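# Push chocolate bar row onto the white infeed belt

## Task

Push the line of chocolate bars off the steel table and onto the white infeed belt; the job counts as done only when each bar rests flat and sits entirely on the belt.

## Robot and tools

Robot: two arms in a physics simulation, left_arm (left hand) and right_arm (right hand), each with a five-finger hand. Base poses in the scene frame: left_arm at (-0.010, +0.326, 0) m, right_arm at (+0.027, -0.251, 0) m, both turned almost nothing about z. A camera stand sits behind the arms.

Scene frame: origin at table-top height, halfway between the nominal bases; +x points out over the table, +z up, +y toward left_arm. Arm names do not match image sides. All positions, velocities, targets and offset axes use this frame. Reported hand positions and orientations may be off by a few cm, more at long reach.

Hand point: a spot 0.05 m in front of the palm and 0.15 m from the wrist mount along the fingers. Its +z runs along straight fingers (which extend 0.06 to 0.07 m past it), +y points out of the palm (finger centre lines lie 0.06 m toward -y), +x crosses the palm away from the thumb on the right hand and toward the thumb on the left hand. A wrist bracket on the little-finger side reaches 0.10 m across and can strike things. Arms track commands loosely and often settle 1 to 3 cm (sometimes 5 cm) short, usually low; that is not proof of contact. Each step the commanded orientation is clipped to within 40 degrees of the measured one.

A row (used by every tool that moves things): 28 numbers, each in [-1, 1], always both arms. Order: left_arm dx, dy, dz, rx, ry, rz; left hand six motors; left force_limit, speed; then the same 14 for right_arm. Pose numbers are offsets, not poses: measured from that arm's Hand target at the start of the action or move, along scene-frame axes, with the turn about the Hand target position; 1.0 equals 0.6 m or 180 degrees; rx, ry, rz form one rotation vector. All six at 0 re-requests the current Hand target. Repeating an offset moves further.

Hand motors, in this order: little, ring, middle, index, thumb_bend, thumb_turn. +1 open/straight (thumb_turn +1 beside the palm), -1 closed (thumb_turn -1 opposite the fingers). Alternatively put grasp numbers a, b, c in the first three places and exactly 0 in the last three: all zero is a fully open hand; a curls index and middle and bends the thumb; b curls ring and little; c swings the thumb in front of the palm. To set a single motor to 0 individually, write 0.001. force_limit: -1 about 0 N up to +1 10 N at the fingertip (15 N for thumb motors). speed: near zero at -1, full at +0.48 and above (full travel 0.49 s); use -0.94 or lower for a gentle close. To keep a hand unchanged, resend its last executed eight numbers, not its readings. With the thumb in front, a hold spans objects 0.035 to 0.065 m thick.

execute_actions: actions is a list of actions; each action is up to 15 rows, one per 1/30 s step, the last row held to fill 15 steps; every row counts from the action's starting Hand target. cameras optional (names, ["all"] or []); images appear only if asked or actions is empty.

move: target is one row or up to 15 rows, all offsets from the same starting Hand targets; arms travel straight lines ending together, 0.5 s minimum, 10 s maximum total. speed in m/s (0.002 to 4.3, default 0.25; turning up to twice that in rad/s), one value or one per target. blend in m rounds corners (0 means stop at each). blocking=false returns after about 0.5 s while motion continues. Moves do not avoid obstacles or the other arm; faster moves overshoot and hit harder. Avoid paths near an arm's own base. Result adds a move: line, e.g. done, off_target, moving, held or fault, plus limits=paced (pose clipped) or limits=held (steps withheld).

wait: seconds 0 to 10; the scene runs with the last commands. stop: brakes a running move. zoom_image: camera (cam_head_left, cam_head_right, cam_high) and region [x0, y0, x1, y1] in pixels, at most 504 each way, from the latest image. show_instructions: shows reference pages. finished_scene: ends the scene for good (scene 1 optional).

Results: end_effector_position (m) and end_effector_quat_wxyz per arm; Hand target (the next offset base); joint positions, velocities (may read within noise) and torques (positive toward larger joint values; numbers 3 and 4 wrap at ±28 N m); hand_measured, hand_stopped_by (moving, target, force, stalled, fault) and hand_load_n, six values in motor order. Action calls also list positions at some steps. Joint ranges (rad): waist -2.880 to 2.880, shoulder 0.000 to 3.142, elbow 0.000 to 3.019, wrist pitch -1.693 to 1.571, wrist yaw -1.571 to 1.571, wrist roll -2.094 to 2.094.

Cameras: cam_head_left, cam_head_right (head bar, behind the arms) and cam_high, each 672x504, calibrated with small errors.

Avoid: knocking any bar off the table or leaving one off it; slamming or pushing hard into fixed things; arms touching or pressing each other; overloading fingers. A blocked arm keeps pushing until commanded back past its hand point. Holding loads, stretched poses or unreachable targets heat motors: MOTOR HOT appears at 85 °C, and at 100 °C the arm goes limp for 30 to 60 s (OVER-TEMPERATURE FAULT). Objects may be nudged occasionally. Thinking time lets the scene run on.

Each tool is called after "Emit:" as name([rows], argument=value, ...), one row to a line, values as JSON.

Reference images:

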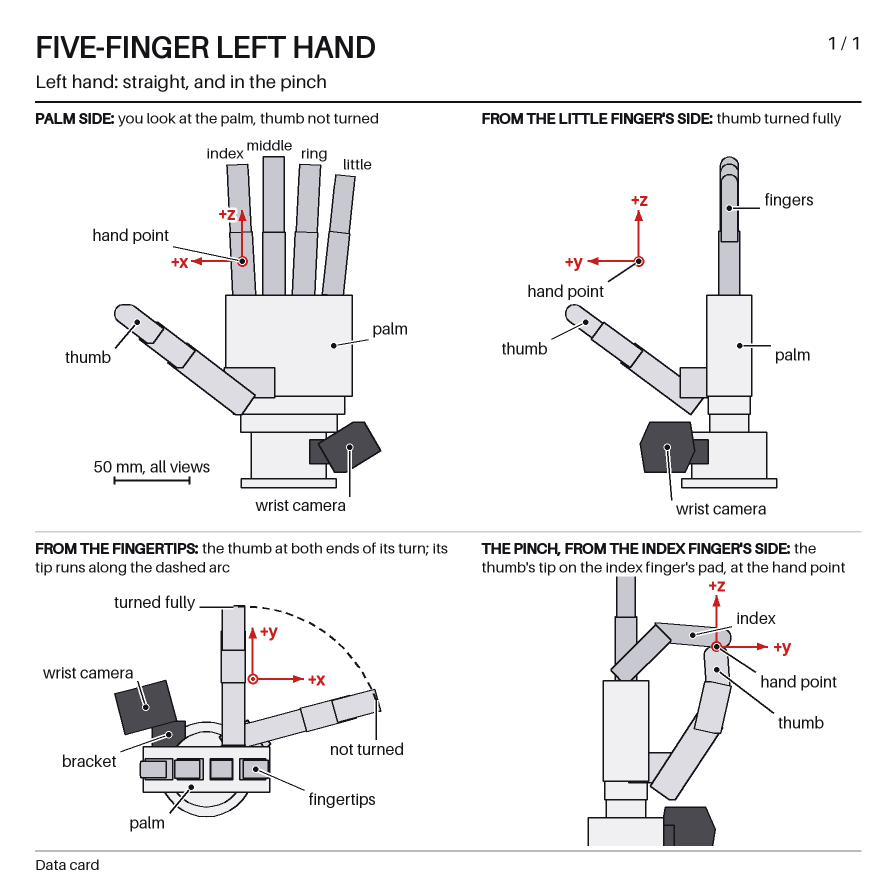

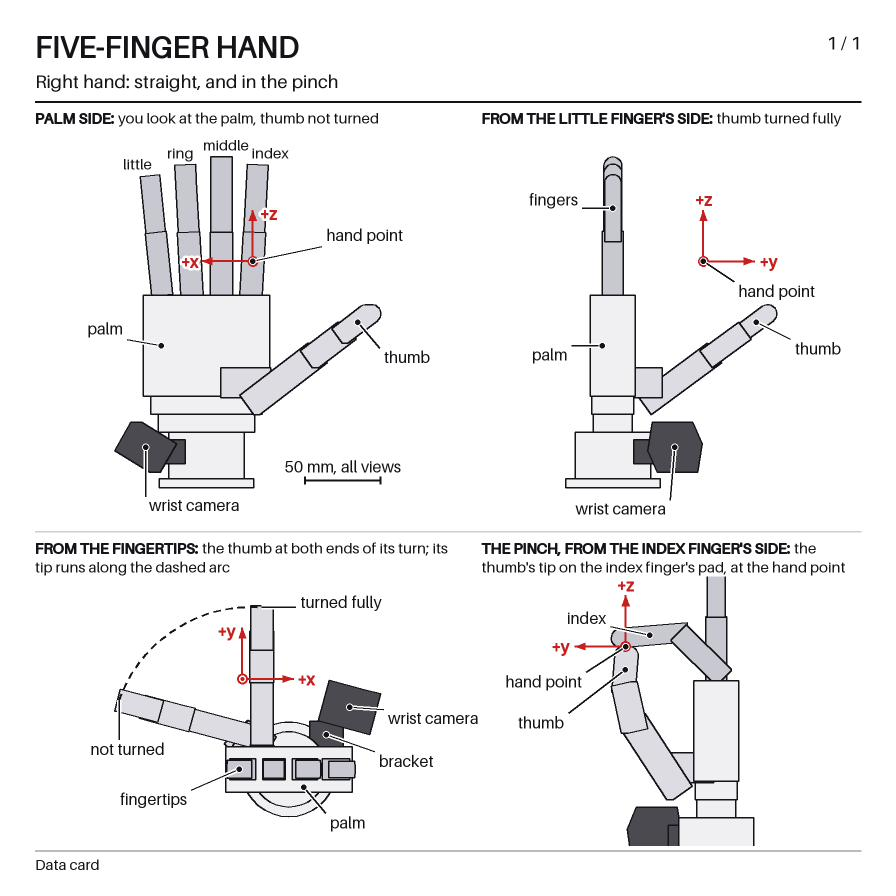

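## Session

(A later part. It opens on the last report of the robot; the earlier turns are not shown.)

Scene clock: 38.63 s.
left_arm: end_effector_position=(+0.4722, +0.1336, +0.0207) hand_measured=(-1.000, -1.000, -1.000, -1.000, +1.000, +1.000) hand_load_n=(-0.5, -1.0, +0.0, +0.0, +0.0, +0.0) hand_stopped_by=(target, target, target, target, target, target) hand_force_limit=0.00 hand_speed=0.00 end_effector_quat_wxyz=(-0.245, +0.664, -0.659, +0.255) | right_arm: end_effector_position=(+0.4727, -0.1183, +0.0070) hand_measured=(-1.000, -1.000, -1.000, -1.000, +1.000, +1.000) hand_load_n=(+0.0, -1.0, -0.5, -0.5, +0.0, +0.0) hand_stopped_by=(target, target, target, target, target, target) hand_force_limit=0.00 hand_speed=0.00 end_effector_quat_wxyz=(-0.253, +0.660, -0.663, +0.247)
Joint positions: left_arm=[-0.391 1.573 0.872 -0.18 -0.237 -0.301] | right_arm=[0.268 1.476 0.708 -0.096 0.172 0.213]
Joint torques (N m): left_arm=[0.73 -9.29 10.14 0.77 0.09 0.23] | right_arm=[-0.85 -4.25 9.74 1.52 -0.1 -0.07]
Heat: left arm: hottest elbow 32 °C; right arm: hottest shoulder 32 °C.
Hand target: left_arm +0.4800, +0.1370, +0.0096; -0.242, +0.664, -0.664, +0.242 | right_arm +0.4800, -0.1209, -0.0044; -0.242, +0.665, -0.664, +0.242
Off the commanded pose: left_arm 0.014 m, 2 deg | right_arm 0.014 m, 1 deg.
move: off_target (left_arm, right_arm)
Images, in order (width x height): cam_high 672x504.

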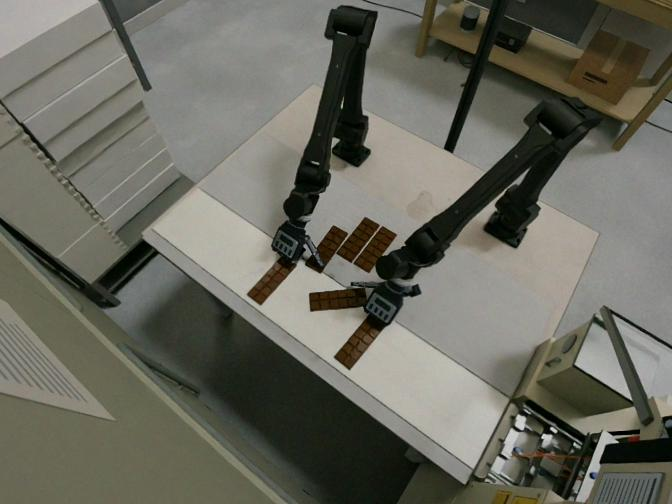

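Emit:
move([
  [-0.05,0,0.025,0,0,0,-1,-1,-1,-1,1,1,0,0,-0.05,0,0.02,0,0,0,-1,-1,-1,-1,1,1,0,0],
  [-0.25,0.05,0.083,0,0,0,-1,-1,-1,-1,1,1,0,0,-0.05,0.0667,0.1,0,0,0,-1,-1,-1,-1,1,1,0,0],
  [-0.25,0.05,0.083,0,0,0,-1,-1,-1,-1,1,1,0,0,0.0317,0.1533,0.1,0,0,0,-1,-1,-1,-1,1,1,0,0],
  [-0.25,0.05,0.083,0,0,0,-1,-1,-1,-1,1,1,0,0,0.0317,0.1533,0.005,0,0,0,-1,-1,-1,-1,1,1,0,0],
], speed=0.15, blend=[0.005,0.02,0.01,0], cameras=["all"])

Emit:
zoom_image(camera="cam_high", region=[230, 200, 430, 390])

Scene clock: 44.70 s.
left_arm: end_effector_position=(+0.3380, +0.1684, +0.0626) hand_measured=(-1.000, -1.000, -1.000, -1.000, +1.000, +1.000) hand_load_n=(+0.0, +0.0, +0.5, +0.0, +0.0, +0.0) hand_stopped_by=(target, target, target, target, target, target) hand_force_limit=0.00 hand_speed=0.00 end_effector_quat_wxyz=(-0.247, +0.662, -0.663, +0.246) | right_arm: end_effector_position=(+0.4933, -0.0349, +0.0080) hand_measured=(-1.000, -1.000, -1.000, -1.000, +1.000, +1.000) hand_load_n=(+0.0, +0.0, +0.0, -1.0, +0.0, +0.0) hand_stopped_by=(target, target, target, target, target, target) hand_force_limit=0.00 hand_speed=0.00 end_effector_quat_wxyz=(-0.245, +0.663, -0.663, +0.245)
Joint positions: left_arm=[-0.455 1.129 0.595 -0.374 -0.284 -0.343] | right_arm=[0.446 1.593 0.865 -0.187 0.286 0.352]
Joint torques (N m): left_arm=[-1.08 -7.18 7.97 0.64 -0.26 -0.07] | right_arm=[0.32 -6.89 9.43 1.89 0.15 0.09]
Heat: left arm: hottest elbow 33 °C; right arm: hottest shoulder 32 °C.
Hand target: left_arm +0.3301, +0.1670, +0.0595; -0.242, +0.664, -0.664, +0.242 | right_arm +0.4991, -0.0289, -0.0014; -0.242, +0.665, -0.664, +0.242
Off the commanded pose: left_arm 0.009 m, 1 deg | right_arm 0.013 m, 0 deg.
move: off_target (right_arm)

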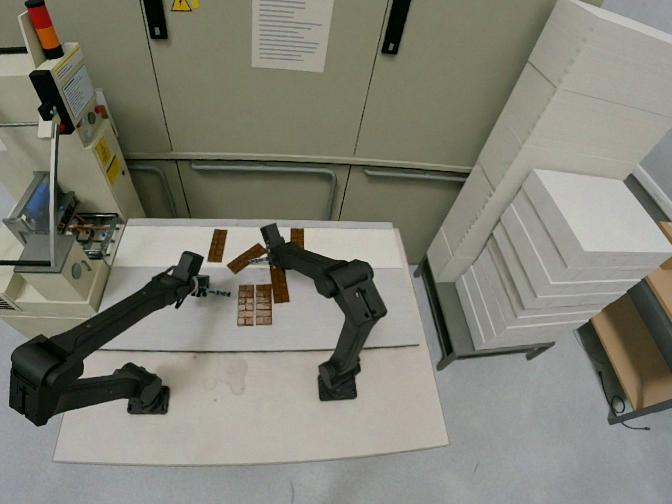

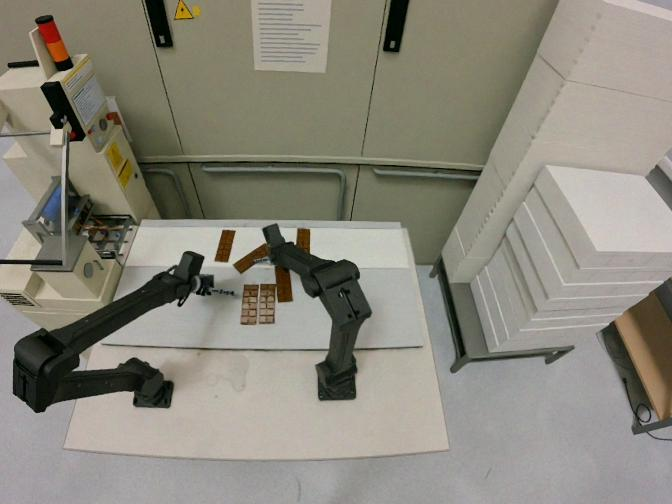

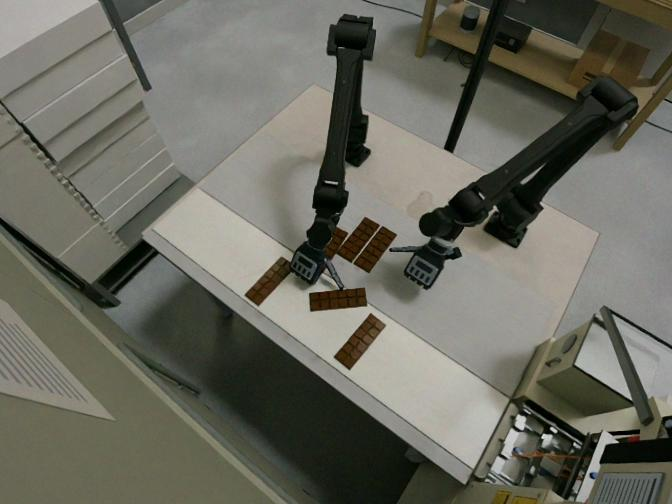

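Scaled by 2.520 from the camera's 672x504 image, which has a finer 960x720 frame.

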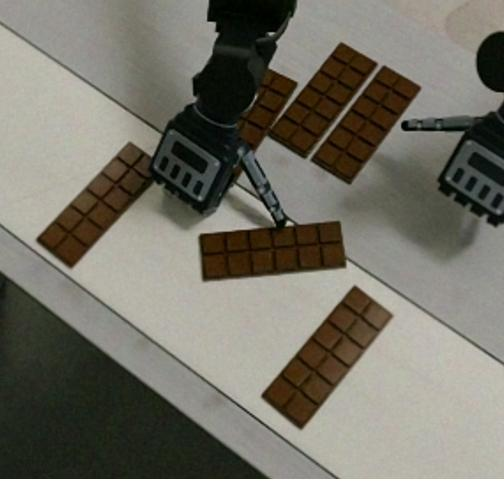

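Emit:
move(target=[0,0,0,0,0,0,-1,-1,-1,-1,1,1,0,0,0.095,0.0667,0,0,0,0,-1,-1,-1,-1,1,1,0,0], speed=0.08, cameras=["cam_high"])

Emit:
zoom_image(camera="cam_high", region=[230, 200, 430, 390])

Scene clock: 46.57 s.
left_arm: end_effector_position=(+0.3380, +0.1684, +0.0626) hand_measured=(-1.000, -1.000, -1.000, -1.000, +1.000, +1.000) hand_load_n=(+0.0, +0.0, +0.5, +0.0, +0.0, +0.0) hand_stopped_by=(target, target, target, target, target, target) hand_force_limit=0.00 hand_speed=0.00 end_effector_quat_wxyz=(-0.247, +0.662, -0.663, +0.246) | right_arm: end_effector_position=(+0.5501, +0.0022, +0.0082) hand_measured=(-1.000, -1.000, -1.000, -1.000, +1.000, +1.000) hand_load_n=(+0.0, +0.0, +0.0, -0.5, +0.0, -0.5) hand_stopped_by=(target, target, target, target, target, target) hand_force_limit=0.00 hand_speed=0.00 end_effector_quat_wxyz=(-0.251, +0.660, -0.663, +0.248)
Joint positions: left_arm=[-0.455 1.129 0.595 -0.374 -0.284 -0.343] | right_arm=[0.464 1.736 1.053 -0.221 0.299 0.367]
Joint torques (N m): left_arm=[-1.03 -7.12 7.99 0.64 -0.25 -0.07] | right_arm=[0.67 -8.59 11.26 0.72 0.15 0.11]
Heat: left arm: hottest elbow 33 °C; right arm: hottest shoulder 32 °C.
Hand target: left_arm +0.3301, +0.1670, +0.0595; -0.242, +0.664, -0.664, +0.242 | right_arm +0.5560, +0.0111, -0.0015; -0.242, +0.665, -0.664, +0.242
Off the commanded pose: left_arm 0.009 m, 1 deg | right_arm 0.014 m, 1 deg.
move: off_target (right_arm)
Images, in order (width x height): cam_high 672x504.

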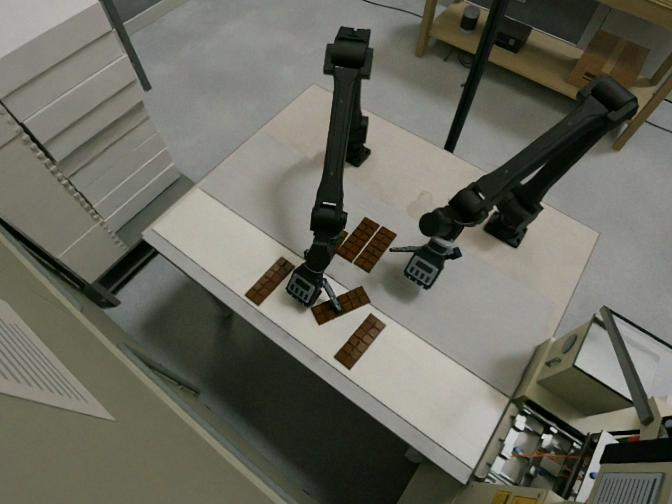

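Scaled by 2.520 from the camera's 672x504 image, which has a finer 960x720 frame.

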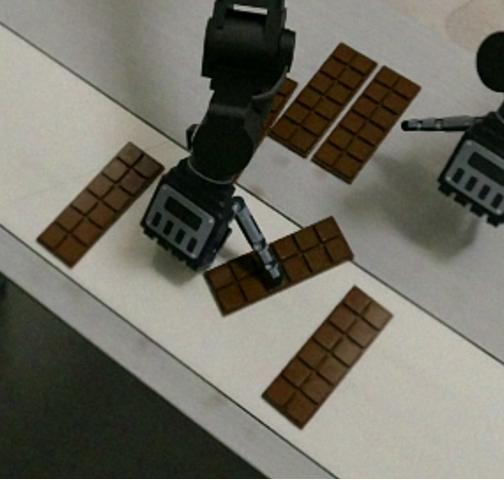

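Emit:
move(target=[0,0,0,0,0,0,-1,-1,-1,-1,1,1,0,0,0.04,0.07,0,0,0,0,-1,-1,-1,-1,1,1,0,0], speed=0.08, cameras=["cam_high"])

Emit:
zoom_image(camera="cam_high", region=[230, 200, 430, 390])

Scene clock: 48.07 s.
left_arm: end_effector_position=(+0.3380, +0.1684, +0.0626) hand_measured=(-1.000, -1.000, -1.000, -1.000, +1.000, +1.000) hand_load_n=(+0.0, +0.0, +0.0, +0.0, +0.0, +0.0) hand_stopped_by=(target, target, target, target, target, target) hand_force_limit=0.00 hand_speed=0.00 end_effector_quat_wxyz=(-0.247, +0.662, -0.663, +0.246) | right_arm: end_effector_position=(+0.5743, +0.0426, +0.0087) hand_measured=(-1.000, -1.000, -1.000, -1.000, +1.000, +1.000) hand_load_n=(+0.0, +0.0, +0.0, -0.5, +0.0, +0.0) hand_stopped_by=(target, target, target, target, target, target) hand_force_limit=0.00 hand_speed=0.00 end_effector_quat_wxyz=(-0.250, +0.661, -0.663, +0.247)
Joint positions: left_arm=[-0.455 1.129 0.595 -0.374 -0.284 -0.343] | right_arm=[0.511 1.823 1.186 -0.282 0.328 0.407]
Joint torques (N m): left_arm=[-0.97 -7.12 7.97 0.65 -0.25 -0.07] | right_arm=[0.73 -9.99 11.75 0.68 0.14 0.1]
Heat: left arm: hottest elbow 33 °C; right arm: hottest shoulder 32 °C.
Hand target: left_arm +0.3301, +0.1670, +0.0595; -0.242, +0.664, -0.664, +0.242 | right_arm +0.5800, +0.0530, -0.0016; -0.242, +0.665, -0.664, +0.242
Off the commanded pose: left_arm 0.009 m, 1 deg | right_arm 0.016 m, 1 deg.
move: off_target (right_arm)
Images, in order (width x height): cam_high 672x504.

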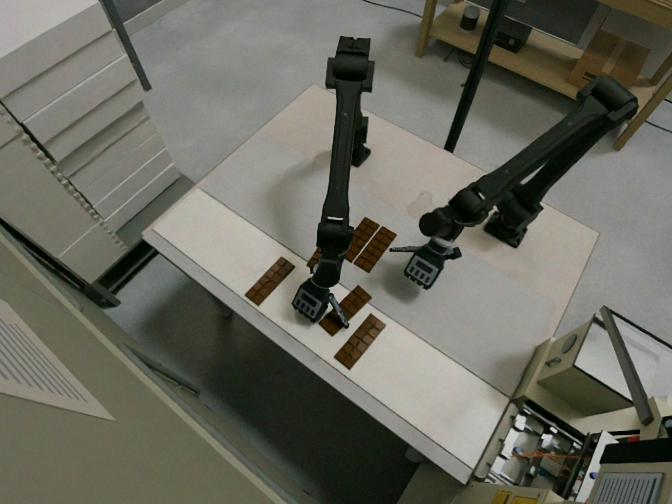

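Scaled by 2.520 from the camera's 672x504 image, which has a finer 960x720 frame.

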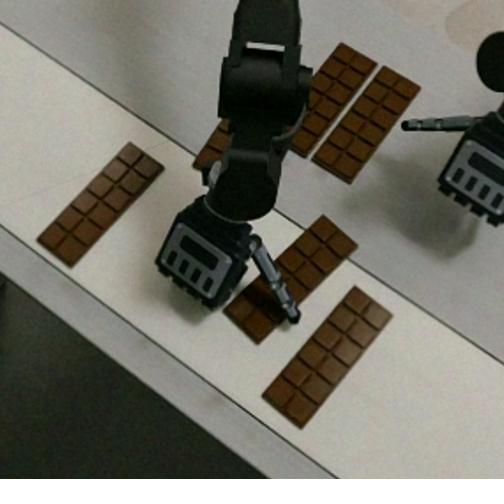

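Emit:
move([
  [0,0,0,0,0,0,-1,-1,-1,-1,1,1,0,0,0,0.0267,0,0,0,0,-1,-1,-1,-1,1,1,0,0],
  [0,0,0,0,0,0,-1,-1,-1,-1,1,1,0,0,0,-0.02,0,0,0,0,-1,-1,-1,-1,1,1,0,0],
  [0,0,0,0,0,0,-1,-1,-1,-1,1,1,0,0,-0.0667,-0.02,0,0,0,0,-1,-1,-1,-1,1,1,0,0],
], speed=0.08, blend=[0,0.004,0], cameras=["cam_high"])

Emit:
zoom_image(camera="cam_high", region=[230, 200, 430, 390])

Scene clock: 51.07 s.
left_arm: end_effector_position=(+0.3380, +0.1684, +0.0626) hand_measured=(-1.000, -1.000, -1.000, -1.000, +1.000, +1.000) hand_load_n=(+0.0, +0.0, +0.0, +0.0, +0.0, +0.0) hand_stopped_by=(target, target, target, target, target, target) hand_force_limit=0.00 hand_speed=0.00 end_effector_quat_wxyz=(-0.247, +0.662, -0.663, +0.246) | right_arm: end_effector_position=(+0.5536, +0.0411, +0.0086) hand_measured=(-1.000, -1.000, -1.000, -1.000, +1.000, +1.000) hand_load_n=(+0.0, +0.0, +0.0, +0.0, +0.0, -0.5) hand_stopped_by=(target, target, target, target, target, target) hand_force_limit=0.00 hand_speed=0.00 end_effector_quat_wxyz=(-0.250, +0.659, -0.665, +0.247)
Joint positions: left_arm=[-0.455 1.129 0.595 -0.374 -0.284 -0.343] | right_arm=[0.528 1.783 1.127 -0.269 0.339 0.426]
Joint torques (N m): left_arm=[-1.08 -7.18 7.97 0.64 -0.26 -0.07] | right_arm=[0.79 -12.69 6.05 1.62 0.14 0.09]
Heat: left arm: hottest elbow 33 °C; right arm: hottest shoulder 32 °C.
Hand target: left_arm +0.3301, +0.1670, +0.0595; -0.242, +0.664, -0.664, +0.242 | right_arm +0.5402, +0.0410, -0.0013; -0.242, +0.665, -0.664, +0.242
Off the commanded pose: left_arm 0.009 m, 1 deg | right_arm 0.017 m, 1 deg.
move: off_target (right_arm)
Images, in order (width x height): cam_high 672x504.

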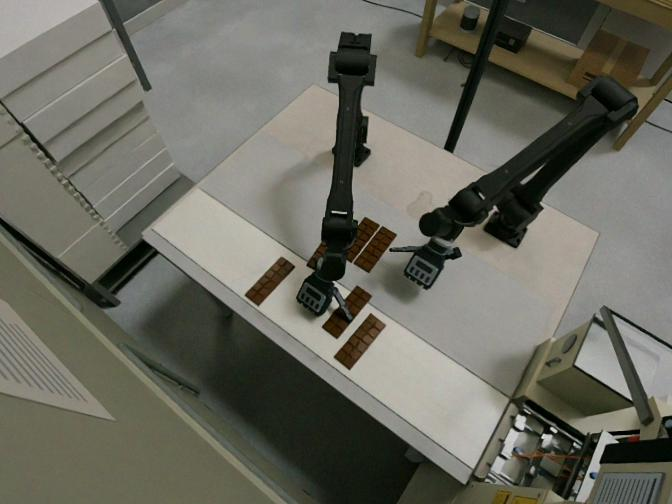

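Scaled by 2.520 from the camera's 672x504 image, which has a finer 960x720 frame.

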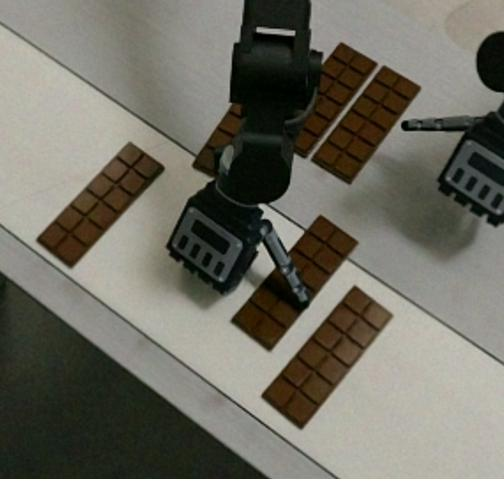

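Emit:
move([
  [0,0,0,0,0,0,-1,-1,-1,-1,1,1,0,0,-0.0333,0,0,0,0,0,-1,-1,-1,-1,1,1,0,0],
  [0,0,0,0,0,0,-1,-1,-1,-1,1,1,0,0,-0.0333,0.0683,0,0,0,0,-1,-1,-1,-1,1,1,0,0],
  [0,0,0,0,0,0,-1,-1,-1,-1,1,1,0,0,-0.0333,0.02,0.01,0,0,0,-1,-1,-1,-1,1,1,0,0],
  [0,0,0,0,0,0,-1,-1,-1,-1,1,1,0,0,-0.0333,0.02,0.1,0,0,0,-1,-1,-1,-1,1,1,0,0],
], speed=0.08, blend=[0.004,0,0.004,0], cameras=["cam_high"])

Emit:
zoom_image(camera="cam_high", region=[230, 200, 430, 390])

Scene clock: 54.70 s.
left_arm: end_effector_position=(+0.3380, +0.1684, +0.0626) hand_measured=(-1.000, -1.000, -1.000, -1.000, +1.000, +1.000) hand_load_n=(+0.0, +0.0, +0.5, +0.0, +0.0, +0.0) hand_stopped_by=(target, target, target, target, target, target) hand_force_limit=0.00 hand_speed=0.00 end_effector_quat_wxyz=(-0.247, +0.662, -0.663, +0.246) | right_arm: end_effector_position=(+0.5022, +0.0453, +0.0280) hand_measured=(-1.000, -1.000, -1.000, -1.000, +1.000, +1.000) hand_load_n=(+0.0, +0.0, +0.0, +0.0, -0.5, -0.5) hand_stopped_by=(target, target, target, target, target, target) hand_force_limit=0.00 hand_speed=0.00 end_effector_quat_wxyz=(-0.218, +0.673, -0.666, +0.237)
Joint positions: left_arm=[-0.455 1.129 0.595 -0.374 -0.284 -0.343] | right_arm=[0.588 1.688 1.086 -0.413 0.367 0.476]
Joint torques (N m): left_arm=[-1.08 -7.06 7.97 0.64 -0.26 -0.06] | right_arm=[-0.62 -13.27 11.95 0.91 0.06 -0.04]
Heat: left arm: hottest elbow 33 °C; right arm: hottest shoulder 32 °C.
Hand target: left_arm +0.3301, +0.1670, +0.0595; -0.242, +0.664, -0.664, +0.242 | right_arm +0.5200, +0.0530, +0.0584; -0.242, +0.665, -0.664, +0.242
Off the commanded pose: left_arm 0.009 m, 1 deg | right_arm 0.036 m, 3 deg.
move: off_target (right_arm)
Images, in order (width x height): cam_high 672x504.

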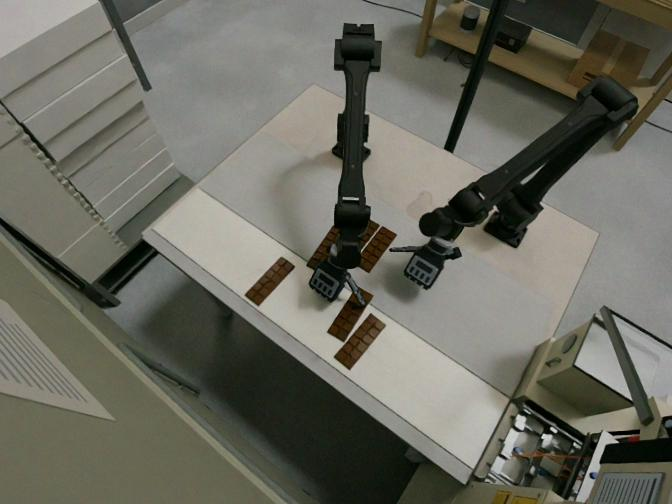

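Scaled by 2.520 from the camera's 672x504 image, which has a finer 960x720 frame.

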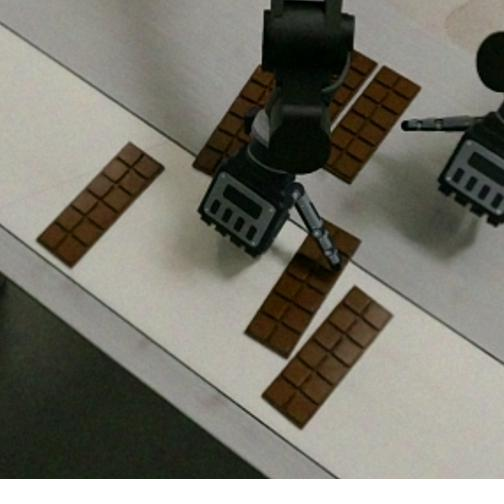

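Emit:
move([
  [0,0,0,0,0,0,-1,-1,-1,-1,1,1,0,0,-0.05,0,0.0583,0,0,0,-1,-1,-1,-1,1,1,0,0],
  [0,0,0,0,0,0,-1,-1,-1,-1,1,1,0,0,-0.3917,-0.15,0.0583,0,0,0,-1,-1,-1,-1,1,1,0,0],
  [0.05,-0.1117,0,0,0,0,-1,-1,-1,-1,1,1,0,0,-0.41,-0.1967,0.0167,0,0,0,-1,-1,-1,-1,1,1,0,0],
  [0.1167,-0.185,-0.0083,0,0,0,-1,-1,-1,-1,1,1,0,0,-0.41,-0.1967,-0.1007,0,0,0,-1,-1,-1,-1,1,1,0,0],
  [0.1167,-0.185,-0.0833,0,0,0,-1,-1,-1,-1,1,1,0,0,-0.41,-0.1967,-0.1007,0,0,0,-1,-1,-1,-1,1,1,0,0],
], speed=[0.15,0.25,0.2,0.2,0.12], blend=[0.015,0.02,0.01,0.005,0], cameras=["all"])

Emit:
zoom_image(camera="cam_high", region=[250, 180, 450, 370])

Scene clock: 59.03 s.
left_arm: end_effector_position=(+0.3979, +0.0641, +0.0202) hand_measured=(-1.000, -1.000, -1.000, -1.000, +1.000, +1.000) hand_load_n=(+0.0, +0.0, +0.0, -1.5, +0.0, +0.0) hand_stopped_by=(target, target, target, target, target, target) hand_force_limit=0.00 hand_speed=0.00 end_effector_quat_wxyz=(-0.246, +0.663, -0.663, +0.245) | right_arm: end_effector_position=(+0.2753, -0.0613, +0.0072) hand_measured=(-1.000, -1.000, -1.000, -1.000, +1.000, +1.000) hand_load_n=(+0.0, -1.5, +0.0, +0.0, +0.0, +0.0) hand_stopped_by=(target, target, target, target, target, target) hand_force_limit=0.00 hand_speed=0.00 end_effector_quat_wxyz=(-0.251, +0.663, -0.663, +0.243)
Joint positions: left_arm=[-0.627 1.507 0.81 -0.262 -0.387 -0.491] | right_arm=[0.753 1.042 0.375 -0.336 0.458 0.621]
Joint torques (N m): left_arm=[-0.85 -8.41 8.94 1.44 -0.19 -0.06] | right_arm=[-0.73 -0.44 7.38 2.02 0.06 0.01]
Heat: left arm: hottest elbow 33 °C; right arm: hottest shoulder 32 °C.
Hand target: left_arm +0.4001, +0.0561, +0.0093; -0.242, +0.665, -0.664, +0.242 | right_arm +0.2741, -0.0650, -0.0020; -0.242, +0.665, -0.664, +0.242
Off the commanded pose: left_arm 0.014 m, 1 deg | right_arm 0.010 m, 1 deg.
move: off_target (left_arm)

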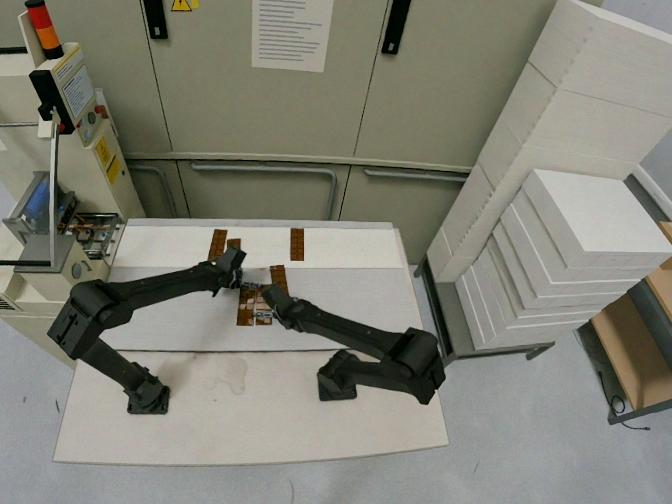

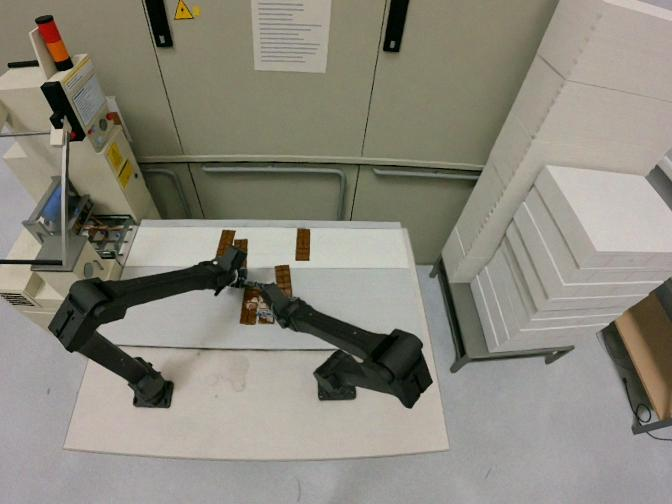

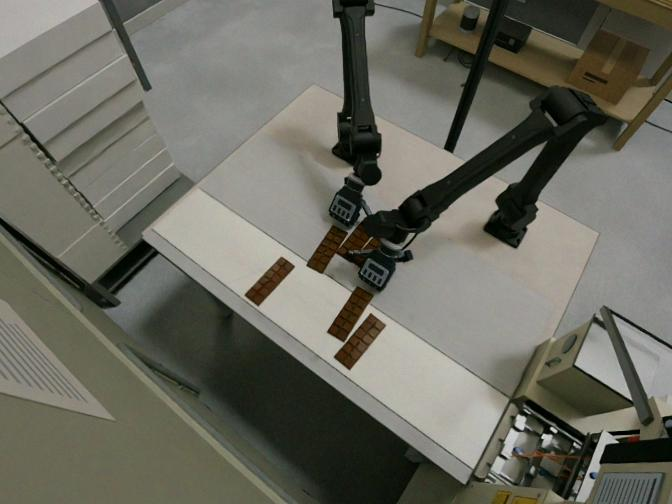

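Scaled by 2.520 from the camera's 672x504 image, which has a finer 960x720 frame.

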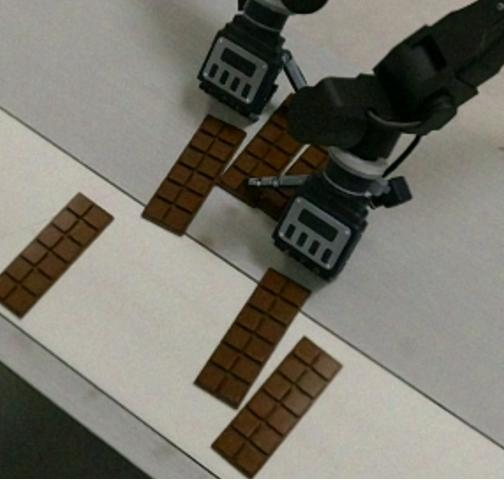

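Emit:
move(target=[0.1333,0.0167,0,0,0,0,-1,-1,-1,-1,1,1,0,0,0.0333,0.0017,0,0,0,0,-1,-1,-1,-1,1,1,0,0], speed=0.08, cameras=["cam_high"])

Emit:
zoom_image(camera="cam_high", region=[250, 180, 450, 370])

Scene clock: 62.67 s.
left_arm: end_effector_position=(+0.4691, +0.0640, +0.0216) hand_measured=(-1.000, -1.000, -1.000, -1.000, +1.000, +1.000) hand_load_n=(+0.0, -1.0, +0.0, +0.0, +0.0, +0.0) hand_stopped_by=(target, target, target, target, target, target) hand_force_limit=0.00 hand_speed=0.00 end_effector_quat_wxyz=(-0.242, +0.665, -0.660, +0.251) | right_arm: end_effector_position=(+0.2916, -0.0628, +0.0063) hand_measured=(-1.000, -1.000, -1.000, -1.000, +1.000, +1.000) hand_load_n=(-0.5, -3.5, +0.0, +0.0, +0.0, +0.0) hand_stopped_by=(target, target, target, target, target, target) hand_force_limit=0.00 hand_speed=0.00 end_effector_quat_wxyz=(-0.256, +0.660, -0.661, +0.246)
Joint positions: left_arm=[-0.533 1.637 0.967 -0.252 -0.323 -0.42] | right_arm=[0.706 1.079 0.385 -0.276 0.437 0.574]
Joint torques (N m): left_arm=[0.85 -10.23 10.24 1.22 0.03 0.27] | right_arm=[-1.2 0.62 9.01 1.51 -0.19 -0.01]
Heat: left arm: hottest elbow 33 °C; right arm: hottest shoulder 32 °C.
Hand target: left_arm +0.4800, +0.0659, +0.0094; -0.242, +0.664, -0.664, +0.242 | right_arm +0.2941, -0.0640, -0.0020; -0.242, +0.665, -0.664, +0.242
Off the commanded pose: left_arm 0.017 m, 1 deg | right_arm 0.009 m, 2 deg.
move: off_target (left_arm)
Images, in order (width x height): cam_high 672x504.

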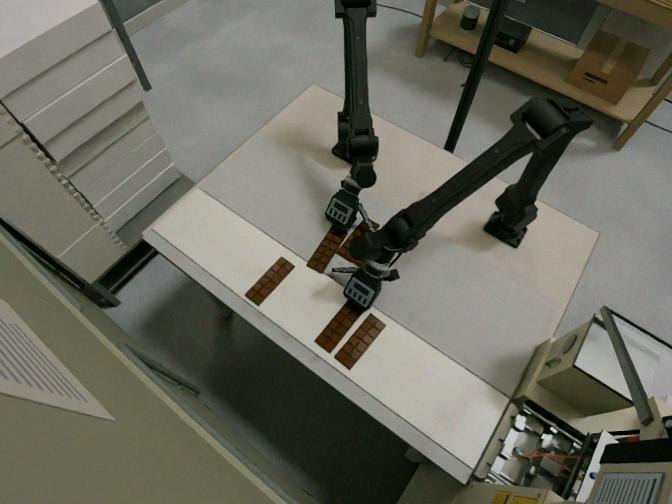

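Scaled by 2.520 from the camera's 672x504 image, which has a finer 960x720 frame.

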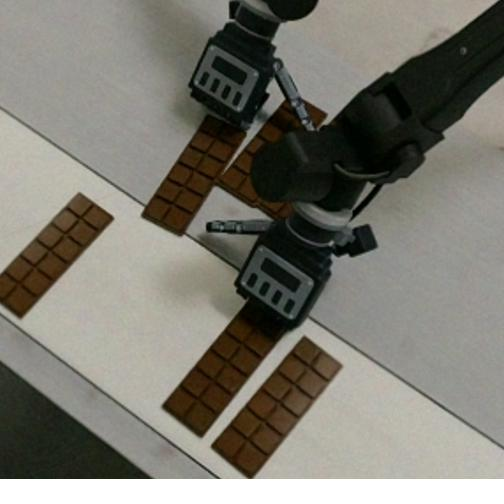

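Emit:
move([
  [-0.1333,0.015,0.1,0,0,0,-1,-1,-1,-1,1,1,0,0,0.06,0,0,0,0,0,-1,-1,-1,-1,1,1,0,0],
  [-0.3833,0.04,0.1,0,0,0,-1,-1,-1,-1,1,1,0,0,0.1767,0,0,0,0,0,-1,-1,-1,-1,1,1,0,0],
  [-0.4833,-0.0267,0.0833,0,0,0,-1,-1,-1,-1,1,1,0,0,0.2433,0,0,0,0,0,-1,-1,-1,-1,1,1,0,0],
  [-0.4883,-0.0983,0.0667,0,0,0,-1,-1,-1,-1,1,1,0,0,0.309,0,0,0,0,0,-1,-1,-1,-1,1,1,0,0],
], speed=[0.18,0.18,0.15,0.08], blend=[0.01,0.01,0.01,0], cameras=["all"])

Emit:
zoom_image(camera="cam_high", region=[230, 180, 430, 370])

Scene clock: 70.10 s.
left_arm: end_effector_position=(+0.1820, +0.0275, +0.0351) hand_measured=(-1.000, -1.000, -1.000, -1.000, +1.000, +1.000) hand_load_n=(+0.0, +0.0, +0.0, +0.0, +0.0, +0.0) hand_stopped_by=(target, target, target, target, target, target) hand_force_limit=0.00 hand_speed=0.00 end_effector_quat_wxyz=(-0.248, +0.661, -0.670, +0.228) | right_arm: end_effector_position=(+0.4693, -0.0636, +0.0073) hand_measured=(-1.000, -1.000, -1.000, -1.000, +1.000, +1.000) hand_load_n=(+0.0, -0.5, -0.5, -0.5, +0.0, +0.0) hand_stopped_by=(target, target, target, target, target, target) hand_force_limit=0.00 hand_speed=0.00 end_effector_quat_wxyz=(-0.250, +0.661, -0.664, +0.244)
Joint positions: left_arm=[-1.182 1.233 0.635 -0.688 -0.634 -1.062] | right_arm=[0.404 1.514 0.761 -0.144 0.258 0.322]
Joint torques (N m): left_arm=[-0.97 -6.12 11.75 0.18 -0.57 -0.06] | right_arm=[-0.91 -5.01 10.09 1.63 -0.1 -0.07]
Heat: left arm: hottest elbow 34 °C; right arm: hottest shoulder 32 °C.
Hand target: left_arm +0.1870, +0.0069, +0.0495; -0.242, +0.664, -0.664, +0.242 | right_arm +0.4795, -0.0638, -0.0019; -0.242, +0.665, -0.664, +0.242
Off the commanded pose: left_arm 0.026 m, 2 deg | right_arm 0.014 m, 1 deg.
move: off_target (left_arm, right_arm)

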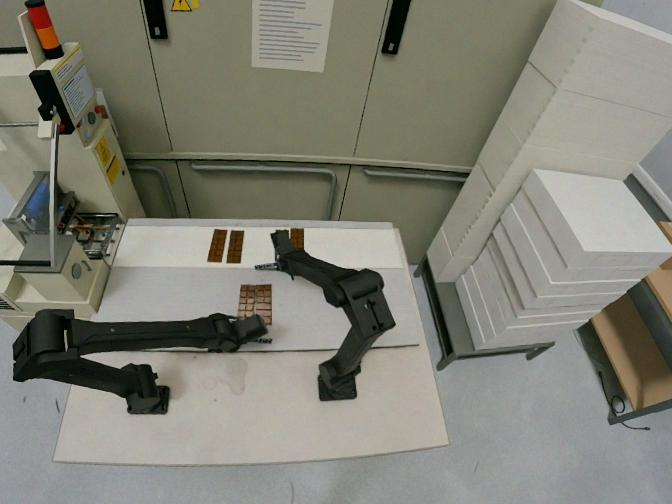

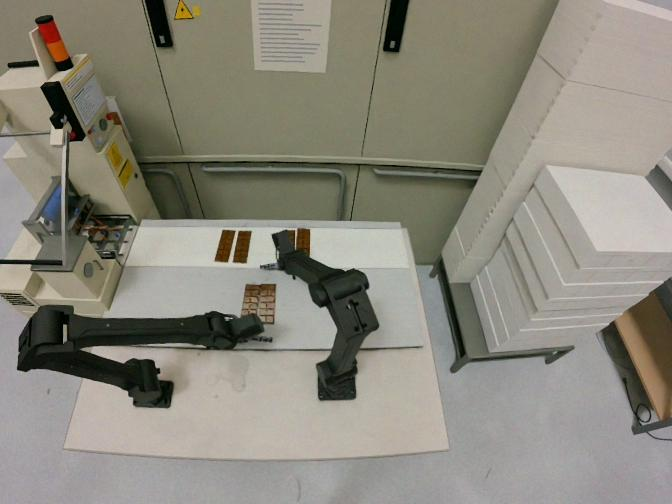

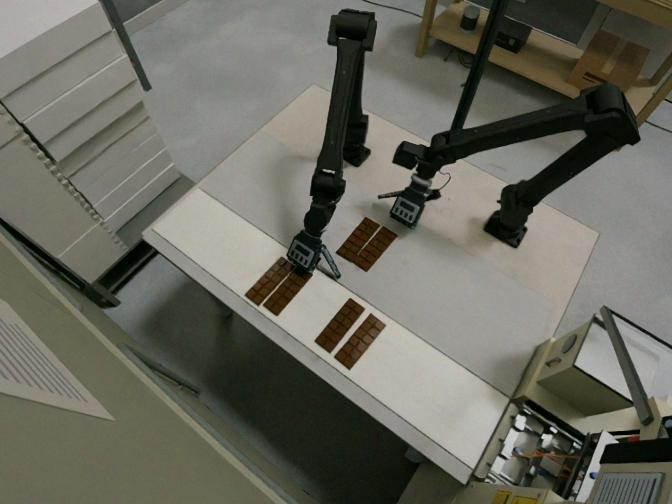

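Scaled by 2.520 from the camera's 672x504 image, which has a finer 960x720 frame.

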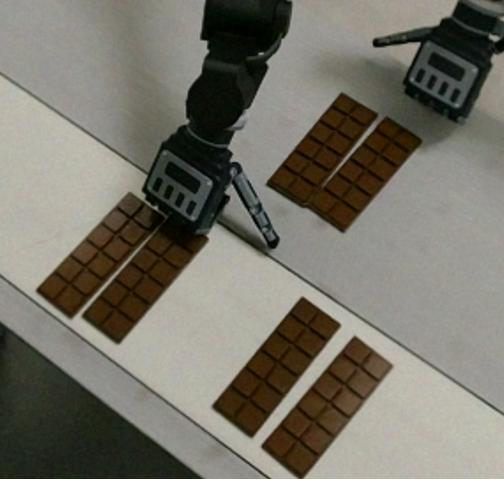

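Emit:
move([
  [0,0.0067,-0.025,0,0,0,-1,-1,-1,-1,1,1,0,0,-0.0667,0,0.0833,0,0,0,-1,-1,-1,-1,1,1,0,0],
  [0,0.0067,-0.0725,0,0,0,-1,-1,-1,-1,1,1,0,0,-0.3,-0.1433,0.12,0,0,0,-1,-1,-1,-1,1,1,0,0],
], speed=[0.15,0.2], blend=[0.01,0], cameras=["cam_high"])

Emit:
zoom_image(camera="cam_high", region=[230, 180, 430, 370])

Scene clock: 73.60 s.
left_arm: end_effector_position=(+0.1910, +0.0075, +0.0175) hand_measured=(-1.000, -1.000, -1.000, -1.000, +1.000, +1.000) hand_load_n=(+0.0, +0.0, +0.0, -0.5, +0.0, +0.0) hand_stopped_by=(target, target, target, target, target, target) hand_force_limit=0.00 hand_speed=0.00 end_effector_quat_wxyz=(-0.241, +0.665, -0.662, +0.248) | right_arm: end_effector_position=(+0.3035, -0.1459, +0.0713) hand_measured=(-1.000, -1.000, -1.000, -1.000, +1.000, +1.000) hand_load_n=(+0.0, +0.0, +0.0, +0.0, +0.0, +0.0) hand_stopped_by=(target, target, target, target, target, target) hand_force_limit=0.00 hand_speed=0.00 end_effector_quat_wxyz=(-0.245, +0.663, -0.664, +0.243)
Joint positions: left_arm=[-1.182 1.307 0.628 -0.559 -0.636 -1.062] | right_arm=[0.358 0.798 0.442 -0.542 0.228 0.283]
Joint torques (N m): left_arm=[-0.56 -6.24 6.3 1.22 -0.42 0] | right_arm=[-0.85 -1.79 8.95 1.09 -0.03 -0.04]
Heat: left arm: hottest elbow 34 °C; right arm: hottest shoulder 32 °C.
Hand target: left_arm +0.1870, +0.0110, +0.0059; -0.242, +0.664, -0.664, +0.242 | right_arm +0.2995, -0.1498, +0.0701; -0.242, +0.665, -0.664, +0.242
Off the commanded pose: left_arm 0.013 m, 1 deg | right_arm 0.006 m, 0 deg.
move: off_target (left_arm)
Images, in order (width x height): cam_high 672x504.

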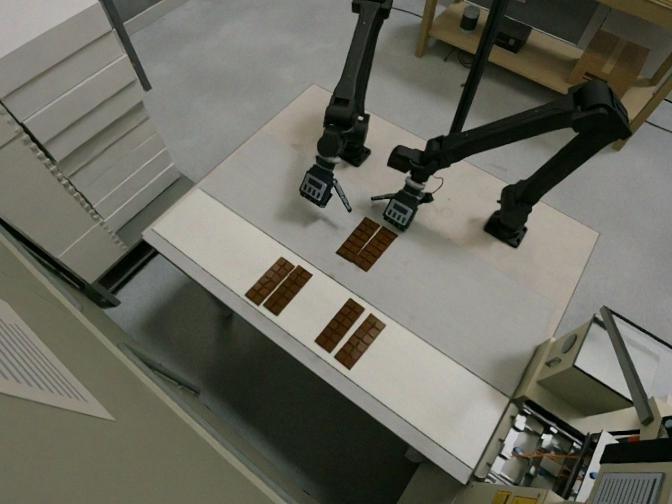

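Scaled by 2.520 from the camera's 672x504 image, which has a finer 960x720 frame.

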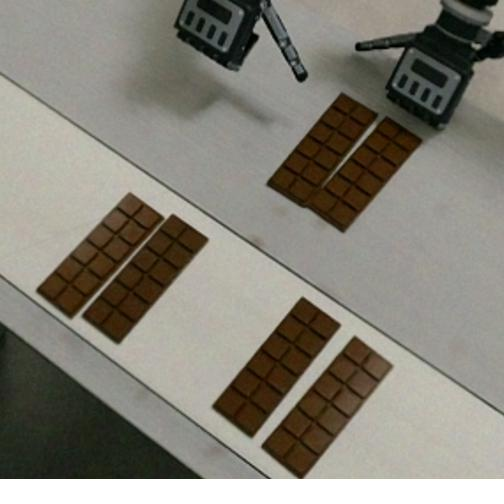

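Emit:
zoom_image(camera="cam_high", region=[330, 180, 430, 280])

Scaled by 5.040 from the camera's 672x504 image, which has a finer 960x720 frame.

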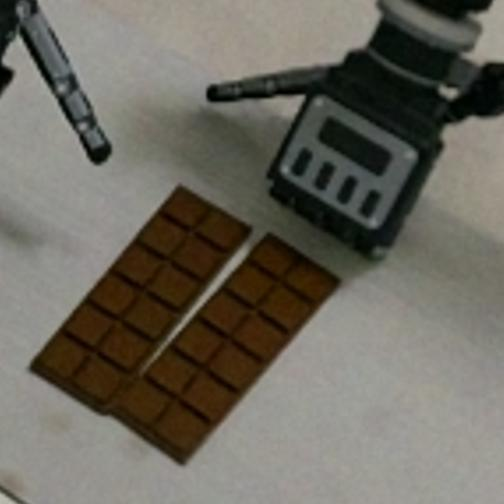

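Emit:
move([
  [0.2667,0.0042,0.003,0,0,0,-1,-1,-1,-1,1,1,0,0,-0.05,0,0,0,0,0,-1,-1,-1,-1,1,1,0,0],
  [0.4883,0.0083,0.006,0,0,0,-1,-1,-1,-1,1,1,0,0,-0.1708,0.2547,-0.0417,0,0,0,-1,-1,-1,-1,1,1,0,0],
], speed=[0.1,0.14], blend=[0.01,0], cameras=["all"])

Emit:
zoom_image(camera="cam_high", region=[230, 180, 430, 370])

Scene clock: 78.23 s.
left_arm: end_effector_position=(+0.4694, +0.0152, +0.0227) hand_measured=(-1.000, -1.000, -1.000, -1.000, +1.000, +1.000) hand_load_n=(+0.0, -0.5, +0.0, -0.5, +0.0, +0.0) hand_stopped_by=(target, target, target, target, target, target) hand_force_limit=0.00 hand_speed=0.00 end_effector_quat_wxyz=(-0.242, +0.666, -0.659, +0.253) | right_arm: end_effector_position=(+0.1887, -0.0211, +0.0245) hand_measured=(-1.000, -1.000, -1.000, -1.000, +1.000, +1.000) hand_load_n=(+0.5, +0.0, +0.0, +0.0, +0.0, +0.0) hand_stopped_by=(target, target, target, target, target, target) hand_force_limit=0.00 hand_speed=0.00 end_effector_quat_wxyz=(-0.224, +0.671, -0.661, +0.249)
Joint positions: left_arm=[-0.62 1.695 1.05 -0.3 -0.374 -0.495] | right_arm=[1.173 1.017 0.457 -0.74 0.634 1.072]
Joint torques (N m): left_arm=[0.85 -11.11 10.54 1.02 0 0.26] | right_arm=[0.62 -0.97 13.24 0.43 0.53 0.11]
Heat: left arm: hottest elbow 34 °C; right arm: hottest shoulder 32 °C.
Hand target: left_arm +0.4801, +0.0161, +0.0096; -0.242, +0.664, -0.664, +0.242 | right_arm +0.1970, +0.0030, +0.0450; -0.242, +0.665, -0.664, +0.242
Off the commanded pose: left_arm 0.017 m, 1 deg | right_arm 0.033 m, 2 deg.
move: off_target (left_arm, right_arm)

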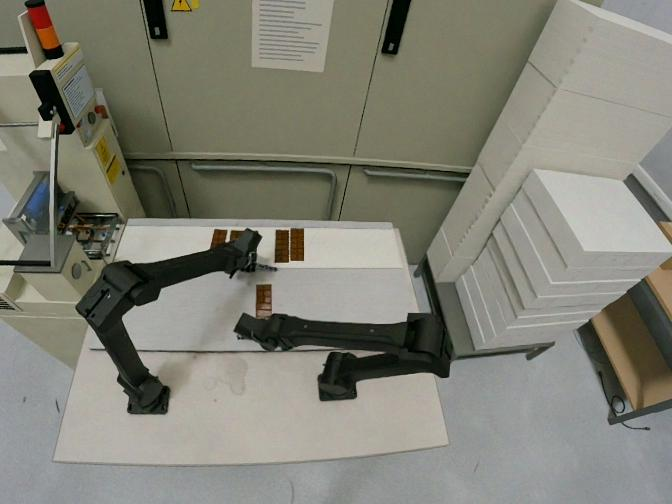

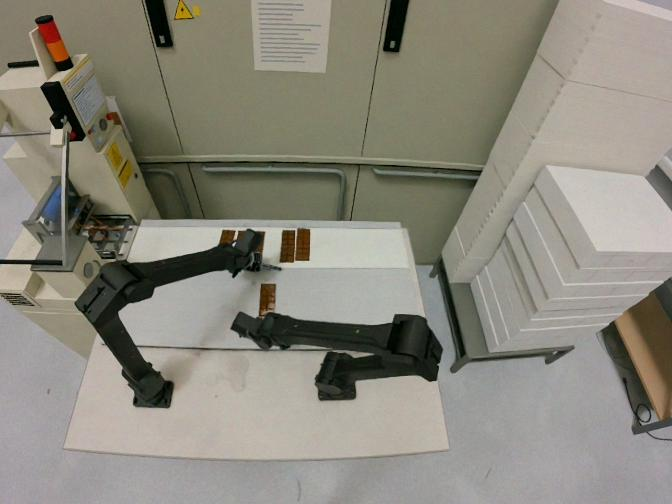

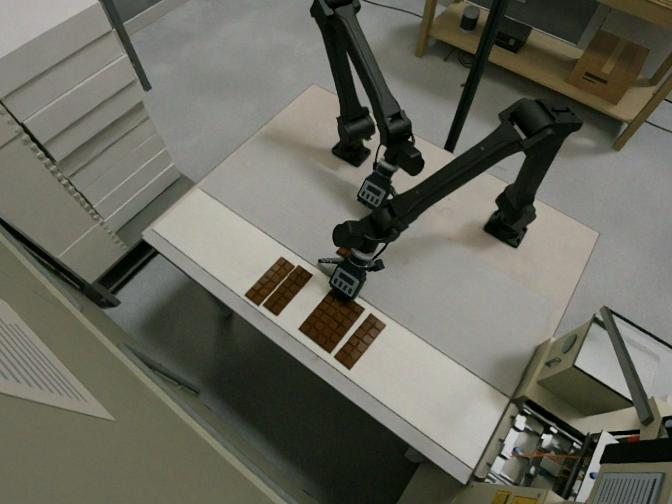

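Scaled by 2.520 from the camera's 672x504 image, which has a finer 960x720 frame.

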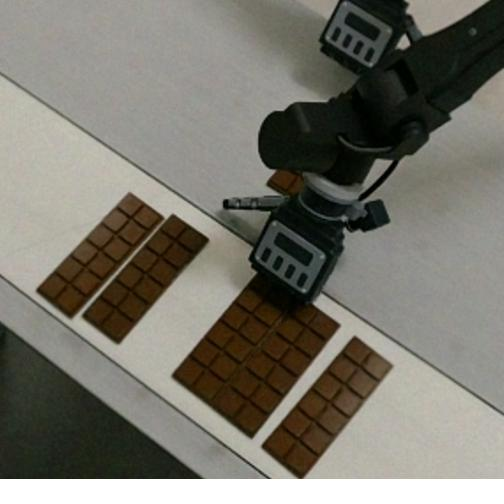

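Emit:
move([
  [-0.0667,0,0.0667,0,0,0,-1,-1,-1,-1,1,1,0,0,0,0,-0.02,0,0,0,-1,-1,-1,-1,1,1,0,0],
  [-0.3,0.3,0.15,0,0,0,-1,-1,-1,-1,1,1,0,0,0,0.0017,-0.0783,0,0,0,-1,-1,-1,-1,1,1,0,0],
], speed=[0.12,0.2], blend=[0.01,0], cameras=["cam_high"])

Emit:
zoom_image(camera="cam_high", region=[230, 180, 430, 370])

Emit:
zoom_image(camera="cam_high", region=[330, 170, 430, 270])

Scene clock: 81.23 s.
left_arm: end_effector_position=(+0.3059, +0.1887, +0.1047) hand_measured=(-1.000, -1.000, -1.000, -1.000, +1.000, +1.000) hand_load_n=(+0.0, +0.0, +0.0, +0.0, +0.0, +0.0) hand_stopped_by=(target, target, target, target, target, target) hand_force_limit=0.00 hand_speed=0.00 end_effector_quat_wxyz=(-0.243, +0.665, -0.660, +0.252) | right_arm: end_effector_position=(+0.2005, +0.0051, +0.0074) hand_measured=(-1.000, -1.000, -1.000, -1.000, +1.000, +1.000) hand_load_n=(+0.0, -1.5, +0.0, +0.0, +0.0, +0.0) hand_stopped_by=(target, target, target, target, target, target) hand_force_limit=0.00 hand_speed=0.00 end_effector_quat_wxyz=(-0.246, +0.662, -0.665, +0.243)
Joint positions: left_arm=[-0.429 0.929 0.592 -0.559 -0.259 -0.331] | right_arm=[1.175 1.129 0.457 -0.58 0.642 1.076]
Joint torques (N m): left_arm=[0.73 -5.01 8.59 0.62 0 0.23] | right_arm=[0.62 -1.38 6.65 1.76 0.3 0.11]
Heat: left arm: hottest elbow 34 °C; right arm: hottest shoulder 32 °C.
Hand target: left_arm +0.3001, +0.1960, +0.0995; -0.242, +0.664, -0.664, +0.242 | right_arm +0.1970, +0.0040, -0.0020; -0.242, +0.665, -0.664, +0.242
Off the commanded pose: left_arm 0.011 m, 1 deg | right_arm 0.010 m, 1 deg.
move: off_target (left_arm)
Images, in order (width x height): cam_high 672x504.

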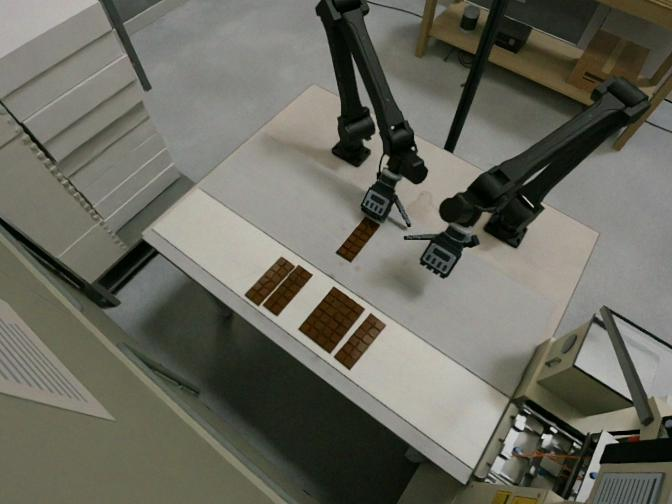

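Scaled by 2.520 from the camera's 672x504 image, which has a finer 960x720 frame.

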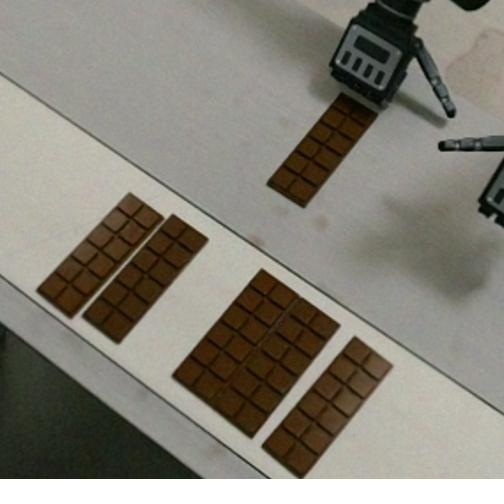

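Scaled by 5.040 from the camera's 672x504 image, which has a finer 960x720 frame.

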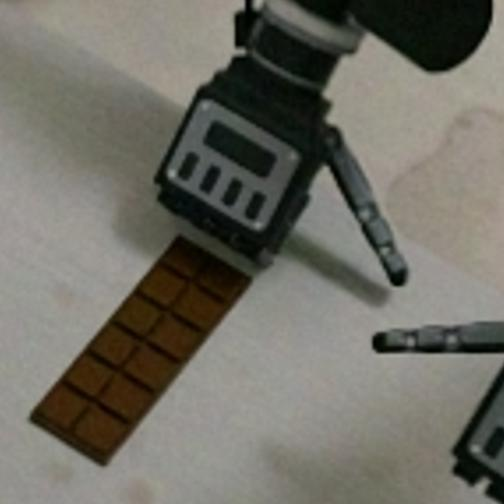

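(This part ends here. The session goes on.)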